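# Sort CO2 cylinders by weight into scrap bin or tray

## Task

Weigh each CO2 cylinder on the scale and compare the reading with the weight printed on it. Any cylinder reading more than 2 g under its printed weight goes into the scrap bin; releasing it from rim height is allowed. Every other cylinder must end up lying on its side on the tray's floor. Once the robot is removed, no cylinder may settle lower by more than about a fingernail's width, or the task counts as failed.

## Robot and tools

Robot: two arms, left_arm and right_arm, each carrying a four-digit hand (index, middle, ring, thumb) with sixteen motors. The right arm has a right hand and the left arm has its mirror image. Base positions in the scene frame: left_arm at (-0.026, +0.393, 0) and right_arm at (-0.008, -0.322, 0) m, each turned slightly about z. A post stands behind the arms.

Frames. The scene frame has its origin at table height, midway between the nominal bases. +z points up, +x points out over the table, and +y points toward the left arm. Image left and right do not match arm names. Results give end_effector_position (m), end_effector_quat_wxyz and velocities (m/s, rad/s) in this frame, accurate to a few cm. Pose offsets in commands are taken along the hand target's own axes, not the scene axes. Hand point axes: +z runs along the straight fingers toward the tips; +y comes out of the palm face (the palm surface sits at y = -0.063); +x runs across the palm away from the thumb on the right hand and toward the thumb on the left hand. A rigid mast near the wrist on the palm side can strike objects.

Row layout, shared by execute_actions and move. One row has 48 numbers, each in [-1, 1], and covers both arms even when only one moves. Order: left dx, dy, dz, rx, ry, rz; then 16 left hand goals; then left current_limit and speed; then the same 24 numbers for the right arm. The pose numbers are offsets from the arm's Hand target as it stood when the action or move began. They are not absolute poses. Scale: 1.0 equals 0.6 m of travel or 180 degrees. rx, ry, rz form a single rotation vector. Sending all six as 0 asks the arm for nothing new. The hand goals, in order: index_mcp, index_abd, index_pip, index_dip, middle_mcp, middle_abd, middle_pip, middle_dip, ring_mcp, ring_abd, ring_pip, ring_dip, thumb_cmc, thumb_axl, thumb_mcp, thumb_ipl. Each is an absolute hinge angle scaled between its two stops. Moving toward -1 curls the fingers toward the palm and swings the thumb round in front of it. Straight positions: _mcp +0.75, _abd 0, _pip +0.58, _dip +0.70, thumb_cmc +0.71, thumb_axl +0.68, thumb_mcp +0.23, thumb_ipl +0.17. current_limit maps -1..+1 to 0..550 mA, with a floor of 11 mA. speed maps to (speed+1)/2 of 8.5 rad/s. Starting values are +0.4 and -0.6. A hand goal of 0 is a real goal. To keep a hand unchanged, resend its hand_goal, hand_current_limit and hand_speed.

Tools. execute_actions(actions, cameras): actions is a list of up to 15 rows, one per 1/30 s step. Every row counts from the start pose, not from the row before it. A short table repeats its last row to fill 15 steps. An empty list returns images and the full result. move(target, speed, blend, blocking, cameras): target is a single row or a list of up to 15 rows. All rows are offsets from the same starting Hand targets. Paths are straight lines with a 10 s cap. speed is in m/s, from 0.002 to 1, default 0.25; turns go up to twice that in rad/s. blend is a corner radius in m, and 0 means stop at each target. blocking=false returns after about 0.5 s. Paths ignore obstacles and the other arm. The result adds a move: line with done, off_target, moving, held or fault, plus limits such as paced or held. wait(seconds 0 to 3600) lets the scene run. stop brakes a running move. zoom_image(camera, region [x0,y0,x1,y1], at most 504 px per side) enlarges the newest image. clear_fault(arm) frees an arm stopped by a torque fault. finished_scene ends the scene for good. Cameras: cam_head_left, cam_head_right, cam_high, cam_low, cam_left_wrist, cam_right_wrist, all 672x504.

Result lines. Hand target is the last commanded pose after clipping, and later offsets count from it. The hand often stops short of it. Orientation commands are clipped to within 32 degrees of the current orientation. For each motor you get hand_goal, hand_measured, hand_current_ma (positive pushes toward -1) and hand_state: moving, goal, blocked or overload. Joint torques are controller estimates.

Avoid the following. Dropping objects, even by a few mm, except cylinders released at the scrap bin rim. Letting go of moving parts. Knocking anything off the table. Fast hits or hard presses on fixed or heavy objects. Any contact between the two arms, including one hand closing on the other's fingers; the clearance check does not cover fingers. Torque faults: load limits are waist and shoulder 55.8, elbow 46.5, forearm roll 21.3, wrist pitch 11.9, wrist roll 11.6 N m, and a held weight counts toward them. A fault also comes if a motor sits at its limit for 1 s. Hand motors shut down after 5 s at 495 mA or more. Motors heat up when holding loads or reaching far out: a warning appears at 65 °C and the arm brakes at 80 °C. Loose objects may get pushed now and then.

Each tool is called after "Emit:" as a command line: name --argument value for each argument, lists and objects as JSON in quotes; but a table of rows of numbers goes row by row, as --pt "numbers of a row", without its own name.

## Session

Emit:
execute_actions --actions '[]'

Scene clock: 0.00 s.
left_arm: end_effector_position=(+0.4961, +0.4538, +0.2563) hand_goal=(+0.754, +0.000, +0.576, +0.696, +0.754, +0.000, +0.576, +0.696, +0.754, +0.000, +0.576, +0.696, +0.714, +0.678, +0.226, +0.168) hand_measured=(+0.7535, +0.0007, +0.5757, +0.6958, +0.7535, -0.0008, +0.5770, +0.6958, +0.7535, +0.0007, +0.5770, +0.6971, +0.7142, +0.6767, +0.2262, +0.1681) hand_current_ma=(+1, +9, -5, -9, +10, +11, +2, +6, -3, -2, -11, -13, +8, -5, -5, -13) hand_state=(goal, goal, goal, goal, goal, goal, goal, goal, goal, goal, goal, goal, goal, goal, goal, goal) hand_current_limit=0.40 hand_speed=-0.60 end_effector_quat_wxyz=(+0.266, +0.335, +0.888, -0.167) | right_arm: end_effector_position=(+0.5679, +0.1976, +0.3395) hand_goal=(+0.754, +0.000, +0.576, +0.696, +0.754, +0.000, +0.576, +0.696, +0.754, +0.000, +0.576, +0.696, +0.714, +0.678, +0.226, +0.168) hand_measured=(+0.7523, -0.0008, +0.5770, +0.6958, +0.7535, +0.0007, +0.5770, +0.6958, +0.7523, -0.0008, +0.5757, +0.6958, +0.7142, +0.6767, +0.2262, +0.1672) hand_current_ma=(-3, -1, +8, +9, -1, -1, -10, -4, +3, -1, +3, -14, +4, -10, -12, -3) hand_state=(goal, goal, goal, goal, goal, goal, goal, goal, goal, goal, goal, goal, goal, goal, goal, goal) hand_current_limit=0.40 hand_speed=-0.60 end_effector_quat_wxyz=(+0.096, -0.530, +0.838, -0.089)
Joint positions: left_arm=[0.289 -0.169 -0.698 -1.225 -0.617 2.017] | right_arm=[0.694 -0.887 -2.034 -0.239 -0.988 -0.332]
Joint velocities: within noise
Joint torques (N m): no reading
Hand target: left_arm +0.4961, +0.4538, +0.2563; +0.266, +0.335, +0.888, -0.167 | right_arm +0.5679, +0.1976, +0.3395; +0.096, -0.530, +0.838, -0.089

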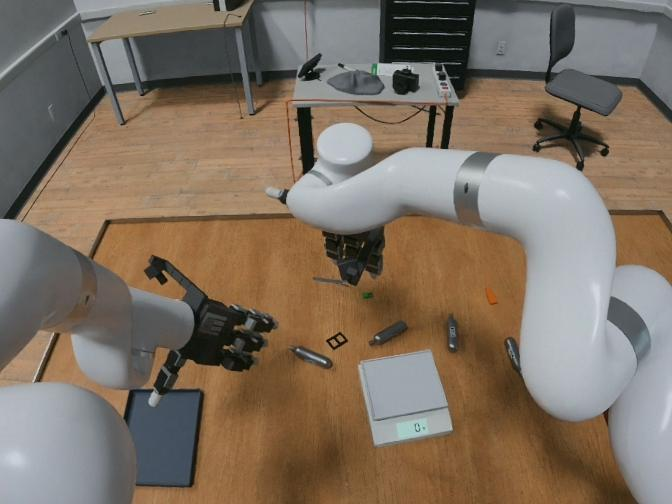

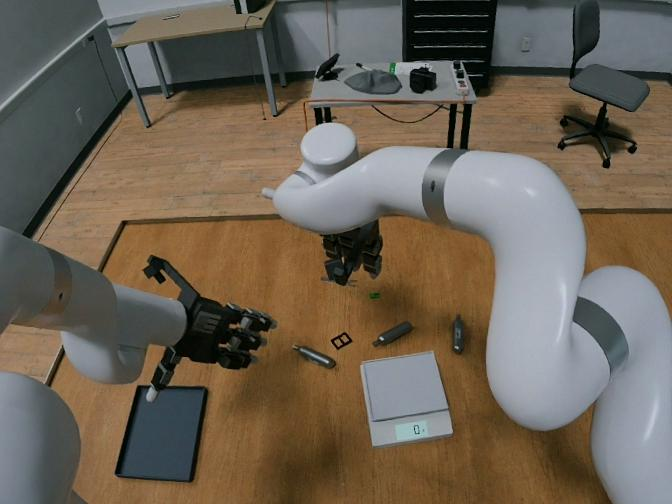

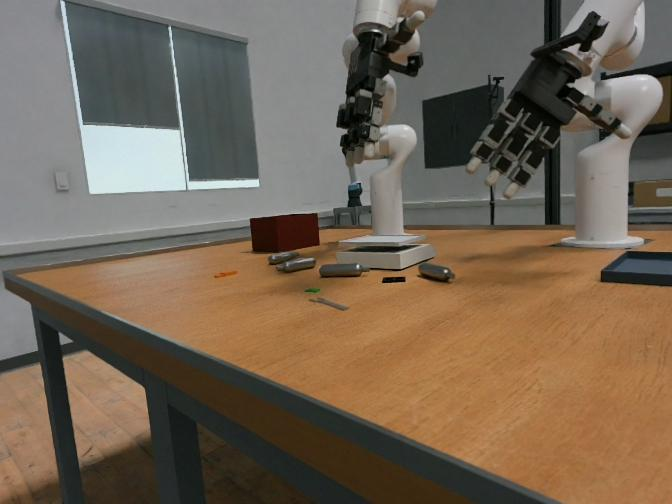

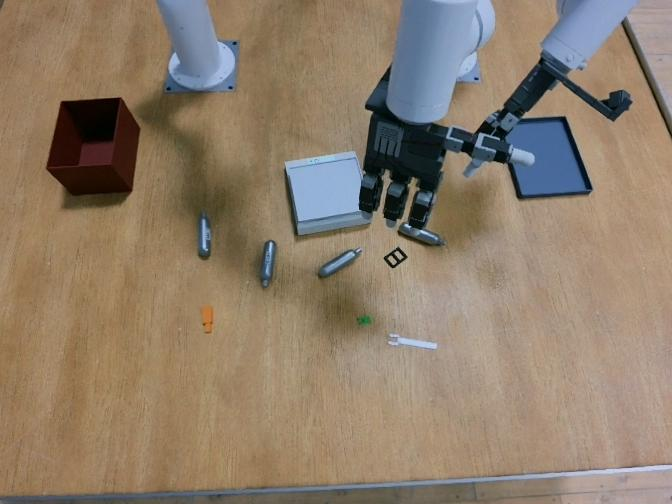

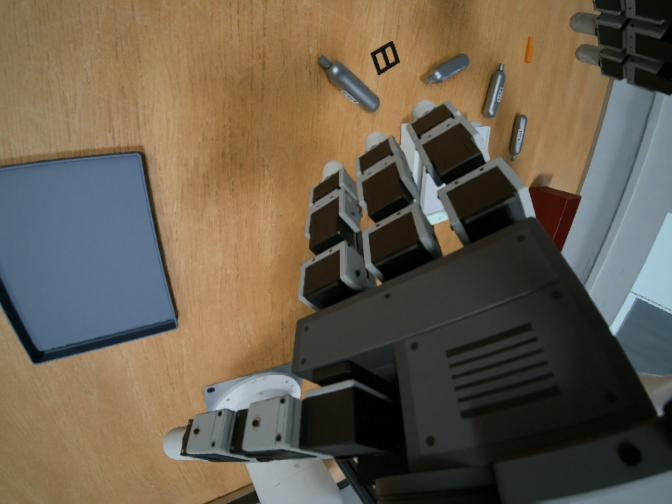

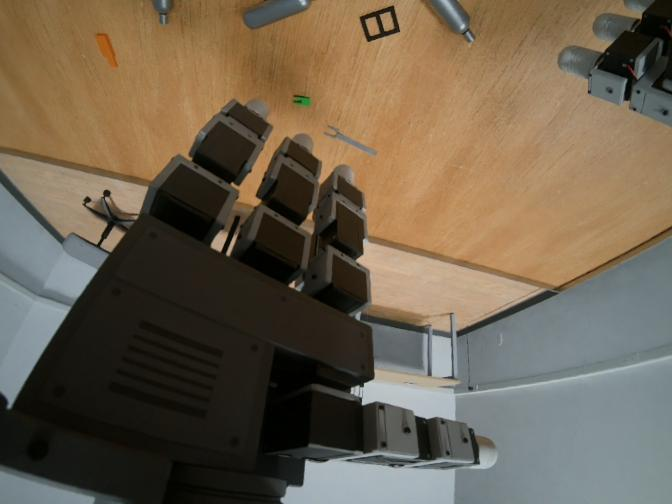

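Emit:
zoom_image --camera "cam_high" --region '[180, 180, 460, 390]'

Emit:
zoom_image --camera "cam_low" --region '[200, 180, 480, 390]'

Emit:
zoom_image --camera "cam_left_wrist" --region '[300, 20, 580, 230]'

Scaled by 1.800.

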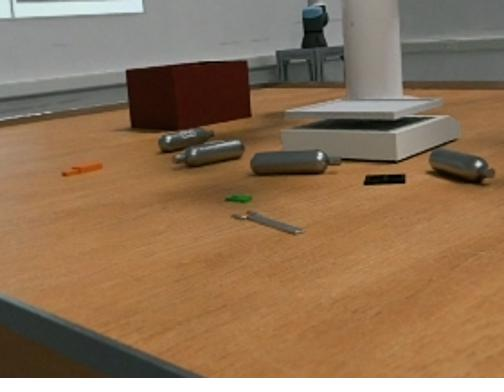

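Scaled by 1.800.

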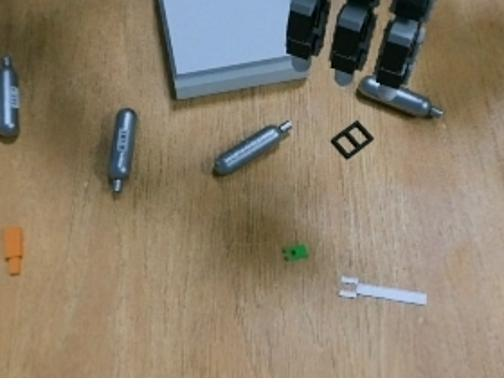

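Scaled by 1.800 from the camera's image (finer frame: 960x720).

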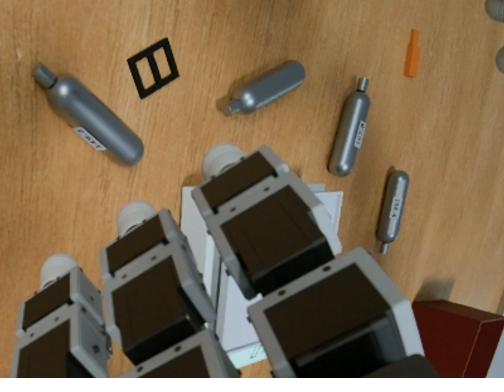

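Emit:
zoom_image --camera "cam_left_wrist" --region '[310, 40, 400, 120]'

Emit:
zoom_image --camera "cam_left_wrist" --region '[470, 50, 550, 170]'

Emit:
zoom_image --camera "cam_head_left" --region '[270, 280, 530, 450]'

Emit:
zoom_image --camera "cam_low" --region '[180, 200, 300, 300]'

Emit:
zoom_image --camera "cam_right_wrist" --region '[80, 0, 500, 100]'

Scaled by 5.600 from the camera's image (finer frame: 960x720).

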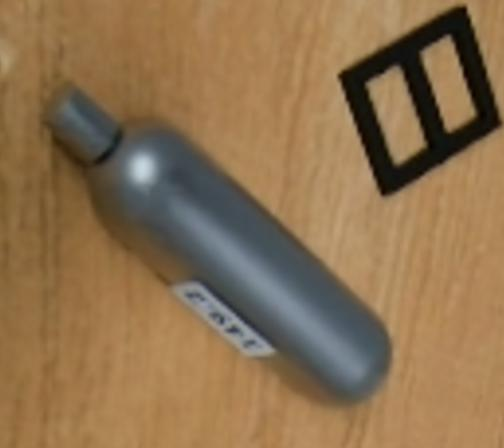

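Scaled by 4.200 from the camera's image (finer frame: 960x720).

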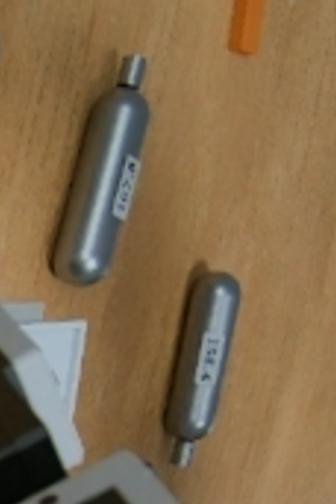

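Scaled by 1.938.

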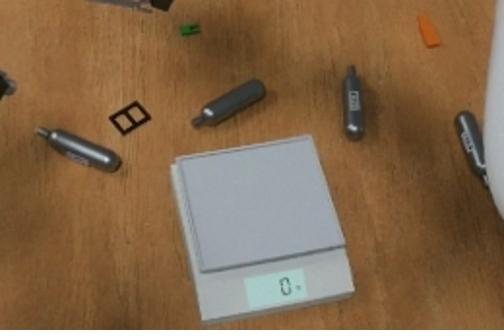

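Scaled by 4.200.

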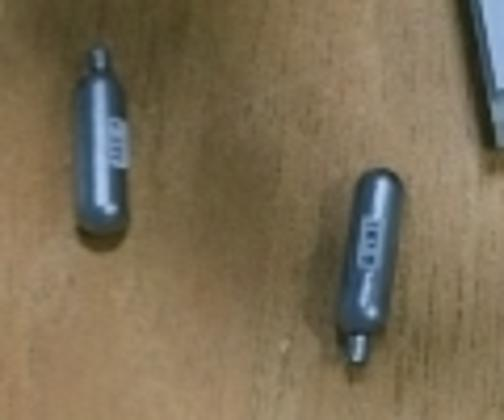

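Scaled by 1.200 from the camera's image (finer frame: 960x720).

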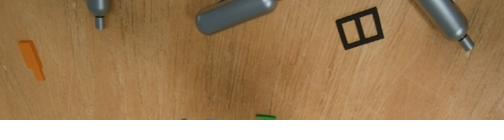

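Emit:
move --target '[0,0,0,0,0,0,0.754,0,0.576,0.696,0.754,0,0.576,0.696,0.754,0,0.576,0.696,0.714,0.678,0.226,0.168,0.4,-0.6, 0.434,-0.238,0.273,0.1397,-0.381,-0.523,0.849,0,-0.635,0.275,0.849,0,-0.635,0.275,0.98,0,0.577,0.696,-0.571,0.678,-0.022,0.07,0.4,-0.6]' --speed 0.2 --cameras '["all"]'

Scene clock: 105.53 s.
left_arm: end_effector_position=(+0.4961, +0.4538, +0.2563) hand_goal=(+0.754, +0.000, +0.576, +0.696, +0.754, +0.000, +0.576, +0.696, +0.754, +0.000, +0.576, +0.696, +0.714, +0.678, +0.226, +0.168) hand_measured=(+0.7535, +0.0007, +0.5770, +0.6958, +0.7535, -0.0008, +0.5770, +0.6958, +0.7523, -0.0008, +0.5770, +0.6958, +0.7142, +0.6777, +0.2212, +0.1672) hand_current_ma=(+9, +6, -4, -7, +6, +4, -1, +8, -9, -4, -5, -8, +4, -6, -5, -6) hand_state=(goal, goal, goal, goal, goal, goal, goal, goal, goal, goal, goal, goal, goal, goal, goal, goal) hand_current_limit=0.40 hand_speed=-0.60 end_effector_quat_wxyz=(+0.266, +0.335, +0.888, -0.167) | right_arm: end_effector_position=(+0.6248, -0.1062, +0.2000) hand_goal=(+0.850, +0.000, -0.634, +0.276, +0.850, +0.000, -0.634, +0.276, +0.980, +0.000, +0.578, +0.696, -0.570, +0.678, -0.022, +0.070) hand_measured=(+0.8186, +0.0007, -0.6163, +0.2830, +0.8174, -0.0008, -0.6138, +0.2830, +0.9380, -0.0008, +0.5770, +0.6958, -0.5755, +0.6767, -0.0341, +0.0719) hand_current_ma=(-1, -5, +5, +6, -17, -9, +0, +1, -14, -2, +5, -6, +4, -9, -13, -2) hand_state=(blocked, goal, goal, goal, blocked, goal, goal, goal, blocked, goal, goal, goal, goal, goal, goal, goal) hand_current_limit=0.40 hand_speed=-0.60 end_effector_quat_wxyz=(-0.500, +0.866, +0.001, +0.000)
Joint positions: left_arm=[0.289 -0.169 -0.698 -1.225 -0.617 2.017] | right_arm=[0.116 -0.811 -1.46 1.307 -1.103 -3.974]
Joint torques (N m): left_arm=[0 22.71 -16.82 -0.28 -0.53 0.02] | right_arm=[0 45.71 -19.6 0.98 -1.04 -1.87]
Hand target: left_arm +0.4961, +0.4538, +0.2563; +0.266, +0.335, +0.888, -0.167 | right_arm +0.6248, -0.1062, +0.2000; -0.500, +0.866, +0.001, +0.000
Off the commanded pose: left_arm 0.000 m, 0 deg | right_arm 0.000 m, 0 deg.
move: done
cam_right_wrist: T_world_to_cam=[[-0.77131, -0.29239, -0.56532, 0.59769], [-0.4694, -0.33852, 0.81552, 0.05347], [-0.42982, 0.89438, 0.12385, 0.4629]] pos_world=[0.68507, -0.22115, 0.23695]

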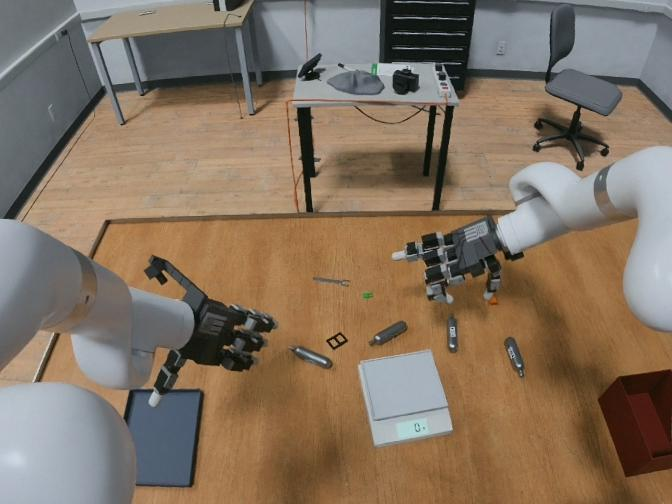

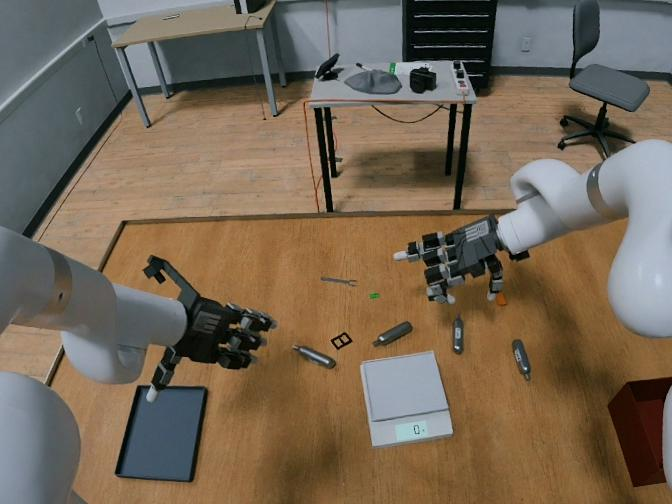

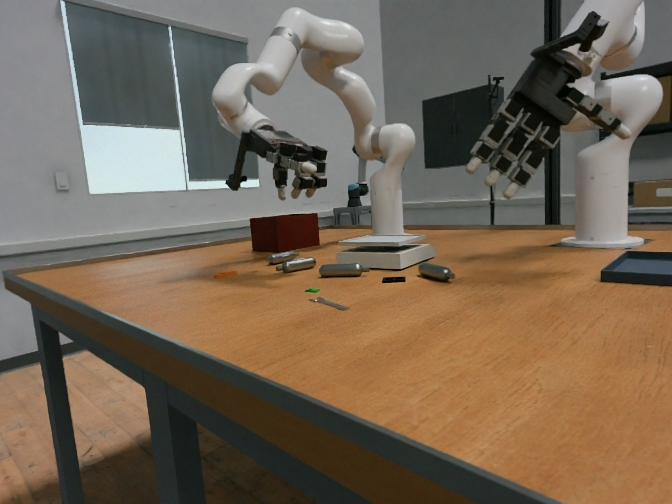

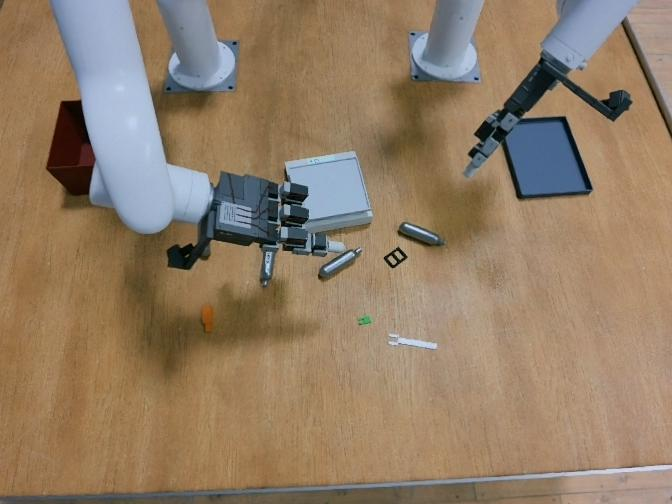

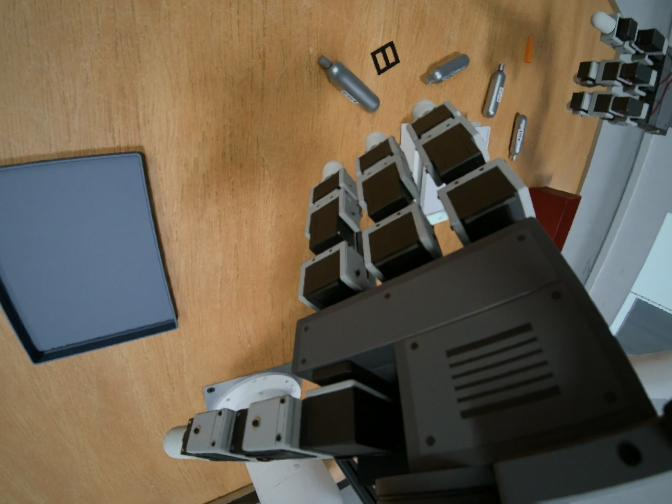

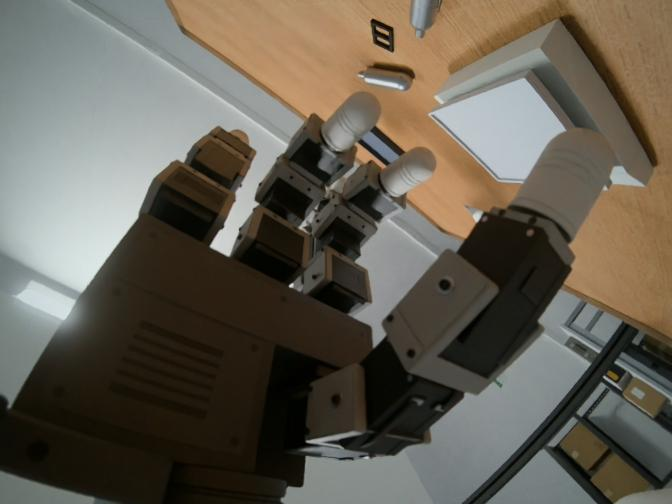

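Emit:
move --target '[0,0,0,0,0,0,0.754,0,0.576,0.696,0.754,0,0.576,0.696,0.754,0,0.576,0.696,0.714,0.678,0.226,0.168,0.4,-0.6, -0.0082,0.158,0.0924,0,0.0346,0.02,0.849,0,-0.635,0.275,0.849,0,-0.635,0.275,0.98,0,0.577,0.696,-0.571,0.678,-0.022,0.07,0.4,-0.6]' --speed 0.15 --cameras '["all"]'

Scene clock: 120.20 s.
left_arm: end_effector_position=(+0.4961, +0.4538, +0.2563) hand_goal=(+0.754, +0.000, +0.576, +0.696, +0.754, +0.000, +0.576, +0.696, +0.754, +0.000, +0.576, +0.696, +0.714, +0.678, +0.226, +0.168) hand_measured=(+0.7535, +0.0007, +0.5770, +0.6971, +0.7535, -0.0008, +0.5770, +0.6958, +0.7535, +0.0007, +0.5770, +0.6958, +0.7129, +0.6777, +0.2212, +0.1681) hand_current_ma=(+1, +3, -4, -3, +7, +2, -6, +4, -8, +0, -8, -10, +8, -3, +2, -5) hand_state=(goal, goal, goal, goal, goal, goal, goal, goal, goal, goal, goal, goal, goal, goal, goal, goal) hand_current_limit=0.40 hand_speed=-0.60 end_effector_quat_wxyz=(+0.266, +0.335, +0.888, -0.167) | right_arm: end_effector_position=(+0.6199, -0.1056, +0.0902) hand_goal=(+0.850, +0.000, -0.634, +0.276, +0.850, +0.000, -0.634, +0.276, +0.980, +0.000, +0.578, +0.696, -0.570, +0.678, -0.022, +0.070) hand_measured=(+0.8186, -0.0008, -0.6163, +0.2830, +0.8174, -0.0008, -0.6138, +0.2830, +0.9380, -0.0008, +0.5757, +0.6958, -0.5755, +0.6777, -0.0331, +0.0719) hand_current_ma=(-9, -12, +3, +6, -15, -1, +1, -5, -19, -7, -5, +7, +2, -10, -12, +1) hand_state=(blocked, goal, goal, goal, blocked, goal, goal, goal, blocked, goal, goal, goal, goal, goal, goal, goal) hand_current_limit=0.40 hand_speed=-0.60 end_effector_quat_wxyz=(-0.499, +0.864, -0.054, +0.031)
Joint positions: left_arm=[0.289 -0.169 -0.698 -1.225 -0.617 2.017] | right_arm=[0.118 -0.944 -1.393 1.523 -1.006 -4.188]
Joint torques (N m): left_arm=[0 22.71 -16.82 -0.28 -0.53 0.02] | right_arm=[0 46.86 -17.66 0.62 -1.22 -2.03]
Hand target: left_arm +0.4961, +0.4538, +0.2563; +0.266, +0.335, +0.888, -0.167 | right_arm +0.6199, -0.1056, +0.0902; -0.499, +0.864, -0.054, +0.031
Off the commanded pose: left_arm 0.000 m, 0 deg | right_arm 0.000 m, 0 deg.
move: done
cam_right_wrist: T_world_to_cam=[[-0.80184, -0.19354, -0.56534, 0.56138], [-0.50809, -0.27711, 0.81551, 0.17139], [-0.31449, 0.94115, 0.12386, 0.40724]] pos_world=[0.66529, -0.22713, 0.12715]

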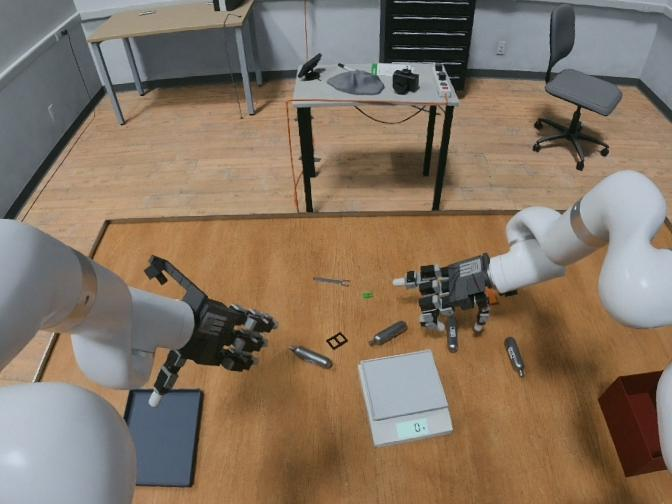

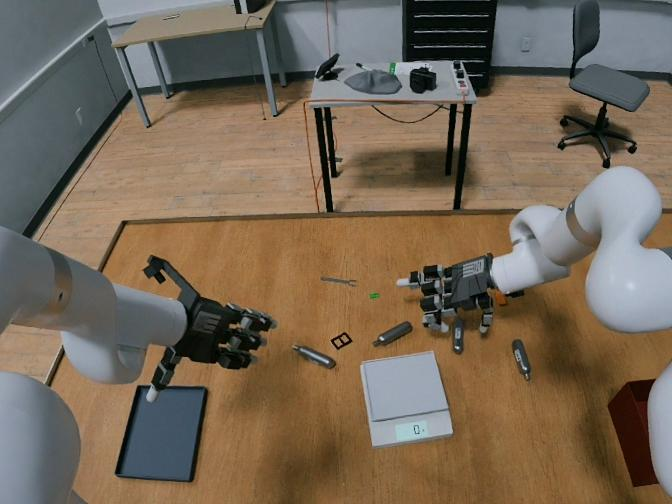

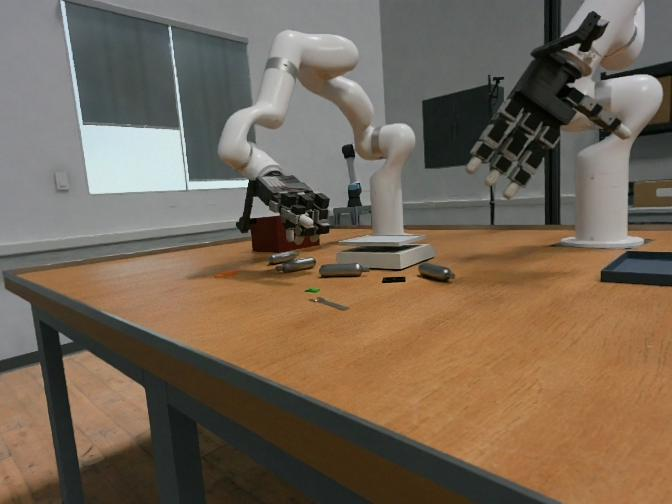

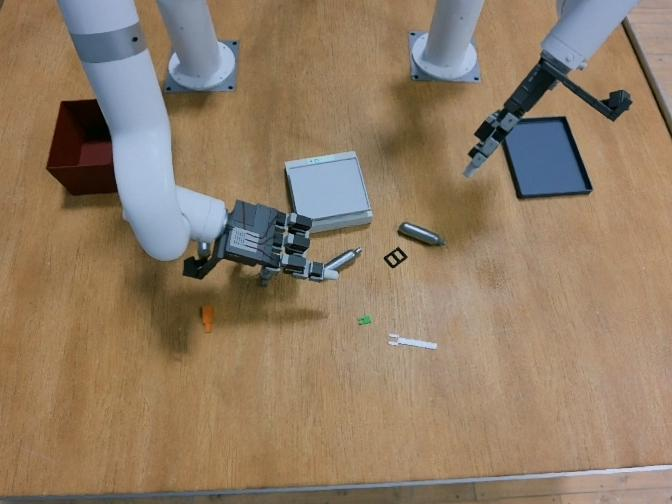

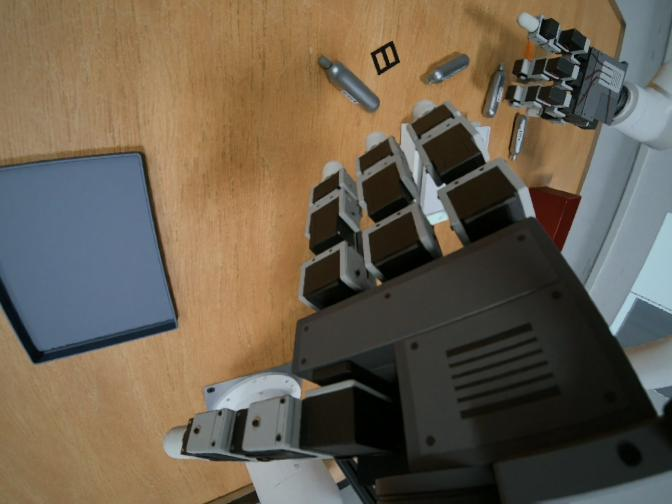

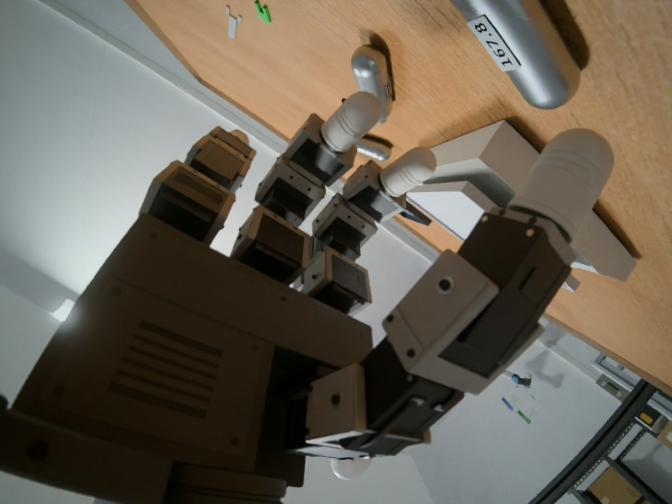

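Emit:
zoom_image --camera "cam_right_wrist" --region '[420, 0, 672, 189]'

Emit:
zoom_image --camera "cam_low" --region '[180, 180, 360, 315]'

Emit:
zoom_image --camera "cam_high" --region '[220, 170, 400, 305]'

Emit:
zoom_image --camera "cam_head_left" --region '[380, 240, 560, 375]'

Scaled by 2.000 from the camera's image (finer frame: 960x720).

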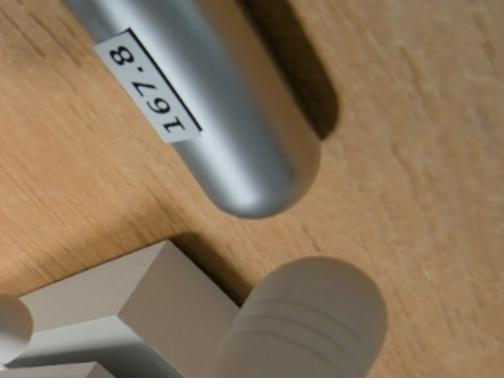

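Scaled by 2.800.

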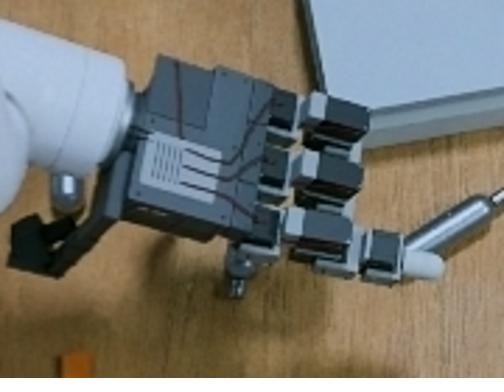

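Scaled by 2.800.

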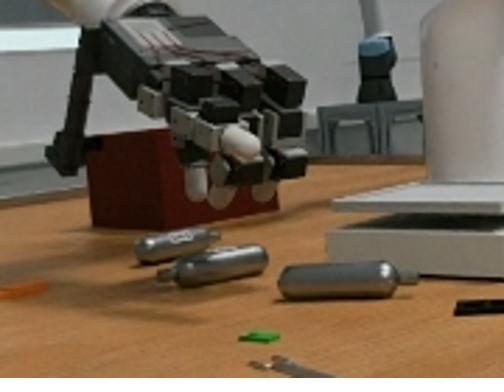

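Scaled by 2.800.

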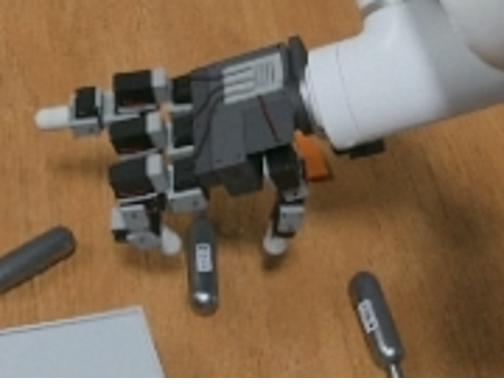

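Emit:
move --target '[0,0,0,0,0,0,0.754,0,0.576,0.696,0.754,0,0.576,0.696,0.754,0,0.576,0.696,0.714,0.678,0.226,0.168,0.4,-0.6, 0.0052,0.0588,0.0483,0,0,0,0.849,0,-0.635,0.275,0.849,0,-0.635,0.275,0.98,0,0.577,0.696,-0.571,0.678,-0.022,0.07,0.4,-0.6]' --speed 0.1 --cameras '["cam_head_left","cam_high","cam_low","cam_right_wrist"]'

Emit:
zoom_image --camera "cam_high" --region '[220, 190, 400, 325]'

Emit:
zoom_image --camera "cam_head_left" --region '[380, 240, 560, 375]'

Scene clock: 149.63 s.
left_arm: end_effector_position=(+0.4961, +0.4538, +0.2563) hand_goal=(+0.754, +0.000, +0.576, +0.696, +0.754, +0.000, +0.576, +0.696, +0.754, +0.000, +0.576, +0.696, +0.714, +0.678, +0.226, +0.168) hand_measured=(+0.7535, +0.0007, +0.5770, +0.6958, +0.7523, +0.0007, +0.5770, +0.6958, +0.7535, +0.0007, +0.5757, +0.6958, +0.7142, +0.6777, +0.2212, +0.1681) hand_current_ma=(-1, +3, -4, +1, +7, +9, -1, +6, -2, +0, -12, -12, +3, -2, -4, -14) hand_state=(goal, goal, goal, goal, goal, goal, goal, goal, goal, goal, goal, goal, goal, goal, goal, goal) hand_current_limit=0.40 hand_speed=-0.60 end_effector_quat_wxyz=(+0.266, +0.335, +0.888, -0.167) | right_arm: end_effector_position=(+0.6240, -0.0986, +0.0452) hand_goal=(+0.850, +0.000, -0.634, +0.276, +0.850, +0.000, -0.634, +0.276, +0.980, +0.000, +0.578, +0.696, -0.570, +0.678, -0.022, +0.070) hand_measured=(+0.8186, -0.0008, -0.6163, +0.2830, +0.8174, +0.0007, -0.6151, +0.2830, +0.9392, -0.0008, +0.5770, +0.6971, -0.5768, +0.6777, -0.0331, +0.0719) hand_current_ma=(-8, -6, +8, +8, -15, +0, +5, -11, -17, -8, -10, -5, +1, -4, -19, -3) hand_state=(blocked, goal, goal, goal, blocked, goal, goal, goal, blocked, goal, goal, goal, goal, goal, goal, goal) hand_current_limit=0.40 hand_speed=-0.60 end_effector_quat_wxyz=(-0.499, +0.864, -0.054, +0.031)
Joint positions: left_arm=[0.289 -0.169 -0.698 -1.225 -0.617 2.017] | right_arm=[0.128 -1.038 -1.44 1.562 -1 -4.243]
Joint torques (N m): left_arm=[0 22.71 -16.82 -0.28 -0.53 0.02] | right_arm=[0 48.13 -17.08 0.54 -1.26 -1.95]
Hand target: left_arm +0.4961, +0.4538, +0.2563; +0.266, +0.335, +0.888, -0.167 | right_arm +0.6240, -0.0986, +0.0451; -0.499, +0.864, -0.054, +0.031
Off the commanded pose: left_arm 0.000 m, 0 deg | right_arm 0.000 m, 0 deg.
move: done
cam_right_wrist: T_world_to_cam=[[-0.80184, -0.19354, -0.56534, 0.54045], [-0.50809, -0.27711, 0.81551, 0.21215], [-0.31449, 0.94115, 0.12386, 0.40749]] pos_world=[0.66929, -0.22013, 0.08205]

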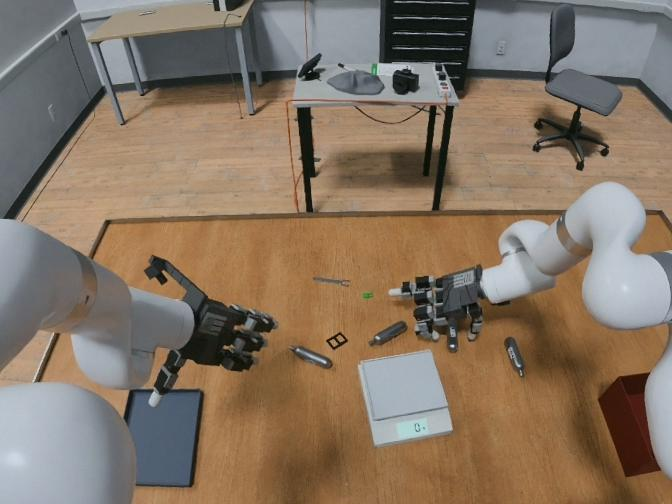

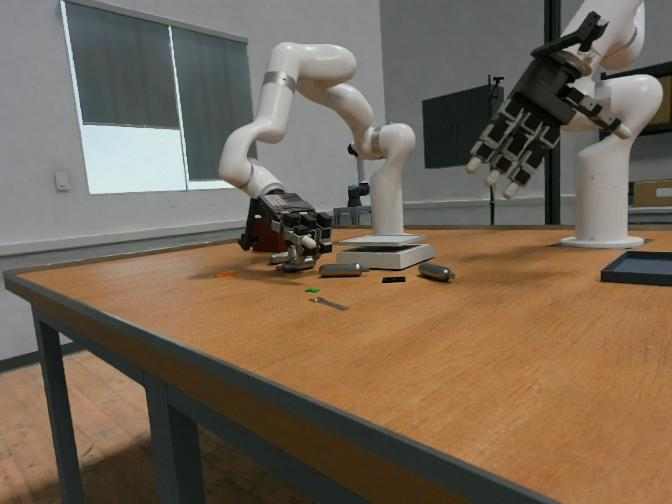

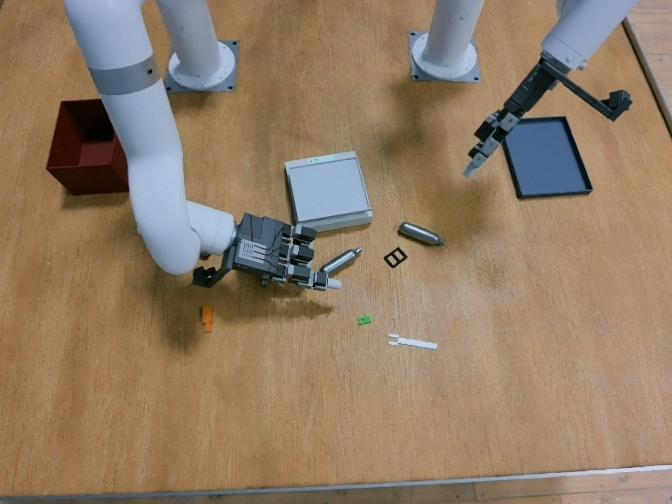

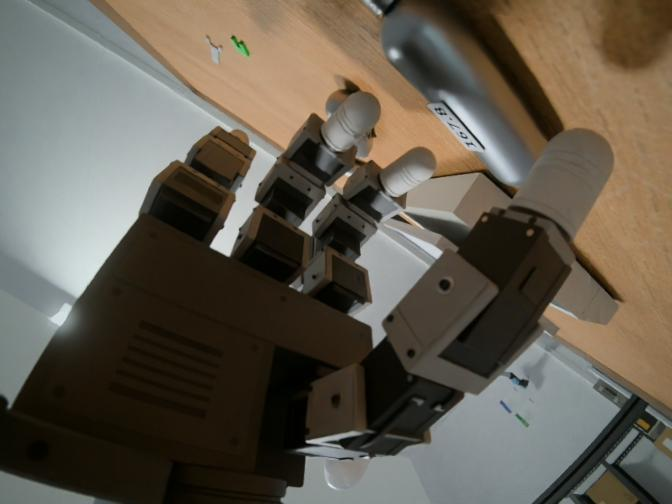

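Scaled by 2.800.

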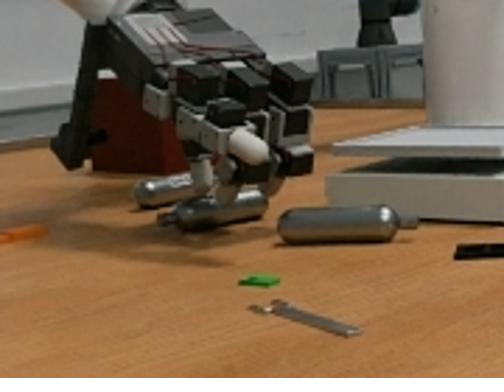

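Scaled by 2.800.

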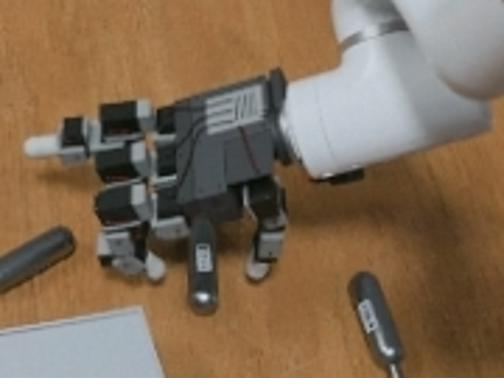

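Emit:
move --target '[0,0,0,0,0,0,0.754,0,0.576,0.696,0.754,0,0.576,0.696,0.754,0,0.576,0.696,0.714,0.678,0.226,0.168,0.4,-0.6, 0,0.026,0.015,0,0,0,0.849,0,-0.635,0.275,0.849,0,-0.635,0.275,0.98,0,0.577,0.696,-0.571,0.678,-0.022,0.07,0.4,-0.6]' --speed 0.05 --cameras '["cam_head_left","cam_high","cam_low","cam_right_wrist"]'

Emit:
zoom_image --camera "cam_high" --region '[240, 210, 360, 300]'

Emit:
zoom_image --camera "cam_head_left" --region '[380, 260, 520, 365]'

Scene clock: 158.47 s.
left_arm: end_effector_position=(+0.4961, +0.4538, +0.2563) hand_goal=(+0.754, +0.000, +0.576, +0.696, +0.754, +0.000, +0.576, +0.696, +0.754, +0.000, +0.576, +0.696, +0.714, +0.678, +0.226, +0.168) hand_measured=(+0.7523, +0.0007, +0.5757, +0.6958, +0.7535, -0.0008, +0.5770, +0.6958, +0.7535, +0.0007, +0.5770, +0.6958, +0.7142, +0.6777, +0.2212, +0.1681) hand_current_ma=(+7, +7, -16, -5, +8, +5, -9, +5, -7, +4, -2, -6, +15, -4, -3, -17) hand_state=(goal, goal, goal, goal, goal, goal, goal, goal, goal, goal, goal, goal, goal, goal, goal, goal) hand_current_limit=0.40 hand_speed=-0.60 end_effector_quat_wxyz=(+0.266, +0.335, +0.888, -0.167) | right_arm: end_effector_position=(+0.6240, -0.0986, +0.0271) hand_goal=(+0.850, +0.000, -0.634, +0.276, +0.850, +0.000, -0.634, +0.276, +0.980, +0.000, +0.578, +0.696, -0.570, +0.678, -0.022, +0.070) hand_measured=(+0.8186, +0.0007, -0.6163, +0.2843, +0.8174, +0.0007, -0.6138, +0.2830, +0.9380, +0.0007, +0.5770, +0.6958, -0.5755, +0.6777, -0.0341, +0.0719) hand_current_ma=(+1, -3, +11, +15, -13, -4, +0, -6, -13, -6, -4, -5, -4, -12, -10, -8) hand_state=(blocked, goal, goal, goal, blocked, goal, goal, goal, blocked, goal, goal, goal, goal, goal, goal, goal) hand_current_limit=0.40 hand_speed=-0.60 end_effector_quat_wxyz=(-0.499, +0.864, -0.054, +0.031)
Joint positions: left_arm=[0.289 -0.169 -0.698 -1.225 -0.617 2.017] | right_arm=[0.128 -1.073 -1.455 1.575 -1 -4.267]
Joint torques (N m): left_arm=[0 22.71 -16.82 -0.28 -0.53 0.02] | right_arm=[0 48.48 -16.8 0.51 -1.27 -1.75]
Hand target: left_arm +0.4961, +0.4538, +0.2563; +0.266, +0.335, +0.888, -0.167 | right_arm +0.6240, -0.0986, +0.0271; -0.499, +0.864, -0.054, +0.031
Off the commanded pose: left_arm 0.000 m, 0 deg | right_arm 0.000 m, 0 deg.
move: done
cam_right_wrist: T_world_to_cam=[[-0.80184, -0.19354, -0.56534, 0.53027], [-0.50809, -0.27711, 0.81551, 0.22682], [-0.31449, 0.94115, 0.12386, 0.40972]] pos_world=[0.66929, -0.22013, 0.06405]

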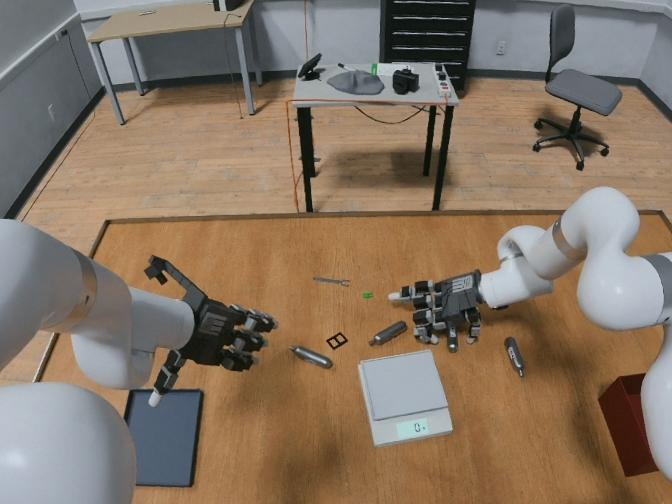

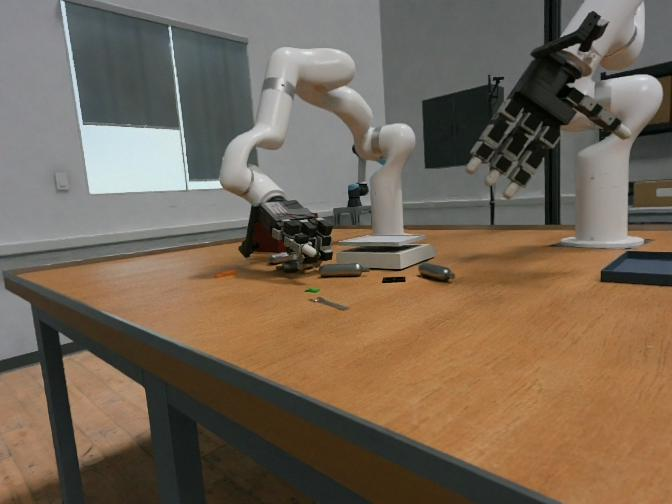

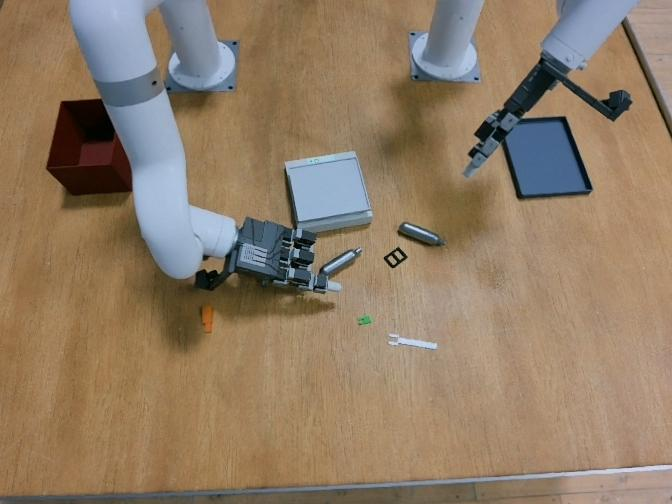

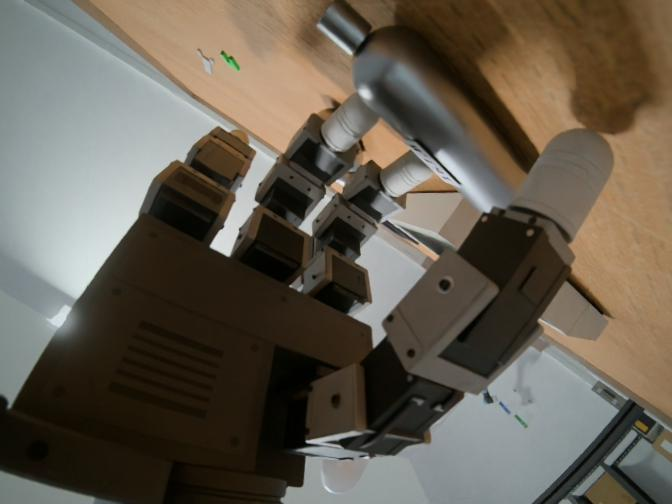

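Scaled by 4.200.

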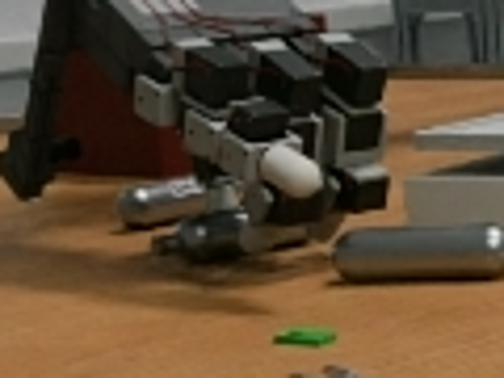

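Scaled by 3.600.

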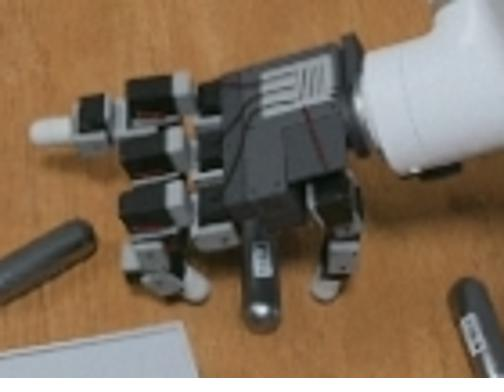

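Emit:
move --target '[0,0,0,0,0,0,0.754,0,0.576,0.696,0.754,0,0.576,0.696,0.754,0,0.576,0.696,0.714,0.678,0.226,0.168,0.4,-0.6, 0,0,0,0,0,0,0.5,0,-0.635,0.275,0.5,0,-0.635,0.275,0.98,0,0.577,0.696,-0.571,0.678,-0.27,0.07,0.4,-0.92]' --speed 0.05 --cameras '["cam_head_left","cam_high","cam_right_wrist"]'

Emit:
zoom_image --camera "cam_high" --region '[240, 210, 360, 300]'

Emit:
zoom_image --camera "cam_head_left" --region '[380, 260, 520, 365]'

Scene clock: 167.17 s.
left_arm: end_effector_position=(+0.4961, +0.4538, +0.2563) hand_goal=(+0.754, +0.000, +0.576, +0.696, +0.754, +0.000, +0.576, +0.696, +0.754, +0.000, +0.576, +0.696, +0.714, +0.678, +0.226, +0.168) hand_measured=(+0.7535, -0.0008, +0.5770, +0.6958, +0.7535, -0.0008, +0.5757, +0.6958, +0.7535, +0.0007, +0.5757, +0.6971, +0.7142, +0.6767, +0.2212, +0.1672) hand_current_ma=(+6, +1, -5, -2, +4, +11, -9, +3, -9, +4, -12, -4, +6, -2, -7, -6) hand_state=(goal, goal, goal, goal, goal, goal, goal, goal, goal, goal, goal, goal, goal, goal, goal, goal) hand_current_limit=0.40 hand_speed=-0.60 end_effector_quat_wxyz=(+0.266, +0.335, +0.888, -0.167) | right_arm: end_effector_position=(+0.6240, -0.0986, +0.0271) hand_goal=(+0.500, +0.000, -0.634, +0.276, +0.500, +0.000, -0.634, +0.276, +0.980, +0.000, +0.578, +0.696, -0.570, +0.678, -0.270, +0.070) hand_measured=(+0.5991, +0.0007, -0.6163, +0.2741, +0.6039, -0.0008, -0.6138, +0.2741, +0.9392, -0.0008, +0.5757, +0.6958, -0.5755, +0.6777, -0.1865, +0.0881) hand_current_ma=(+60, -2, +5, +13, +57, -11, -2, -8, -15, -2, -3, -6, +0, -10, +47, +2) hand_state=(moving, goal, goal, moving, moving, goal, goal, moving, blocked, goal, goal, goal, goal, goal, blocked, moving) hand_current_limit=0.40 hand_speed=-0.92 end_effector_quat_wxyz=(-0.499, +0.864, -0.054, +0.031)
Joint positions: left_arm=[0.289 -0.169 -0.698 -1.225 -0.617 2.017] | right_arm=[0.128 -1.073 -1.455 1.575 -1 -4.267]
Joint torques (N m): left_arm=[0 22.71 -16.82 -0.28 -0.53 0.02] | right_arm=[0 48.48 -16.8 0.51 -1.26 0.01]
Hand target: left_arm +0.4961, +0.4538, +0.2563; +0.266, +0.335, +0.888, -0.167 | right_arm +0.6240, -0.0986, +0.0271; -0.499, +0.864, -0.054, +0.031
Off the commanded pose: left_arm 0.000 m, 0 deg | right_arm 0.000 m, 0 deg.
move: done
cam_right_wrist: T_world_to_cam=[[-0.80184, -0.19354, -0.56534, 0.53027], [-0.50809, -0.27711, 0.81551, 0.22682], [-0.31449, 0.94115, 0.12386, 0.40972]] pos_world=[0.66929, -0.22013, 0.06405]

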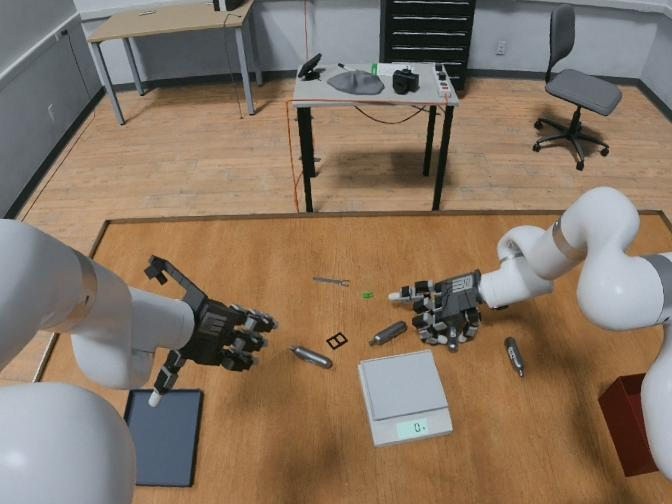

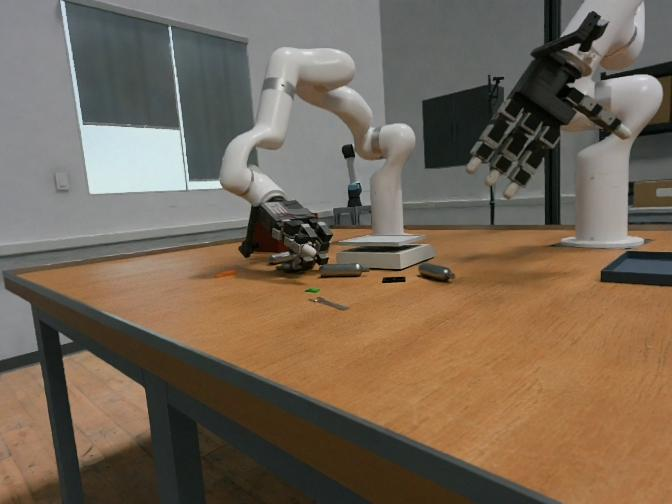

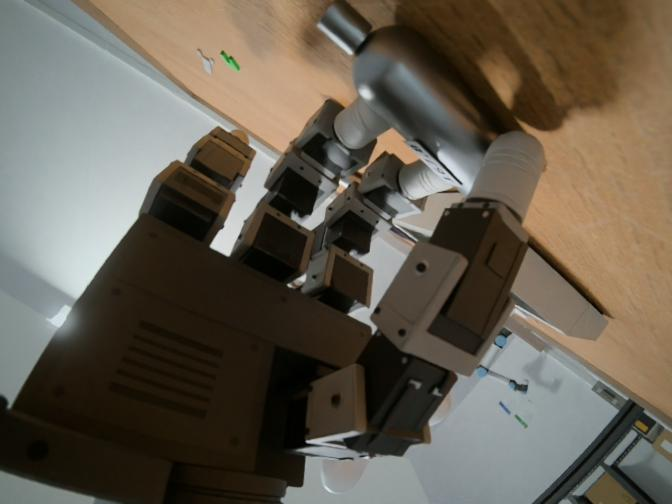

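Scaled by 4.200.

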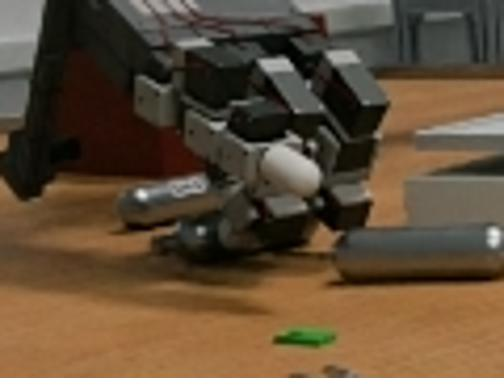

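Scaled by 3.600.

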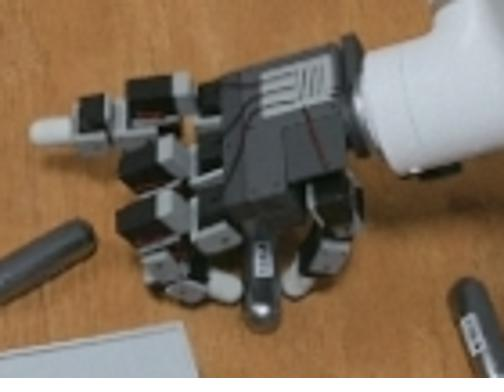

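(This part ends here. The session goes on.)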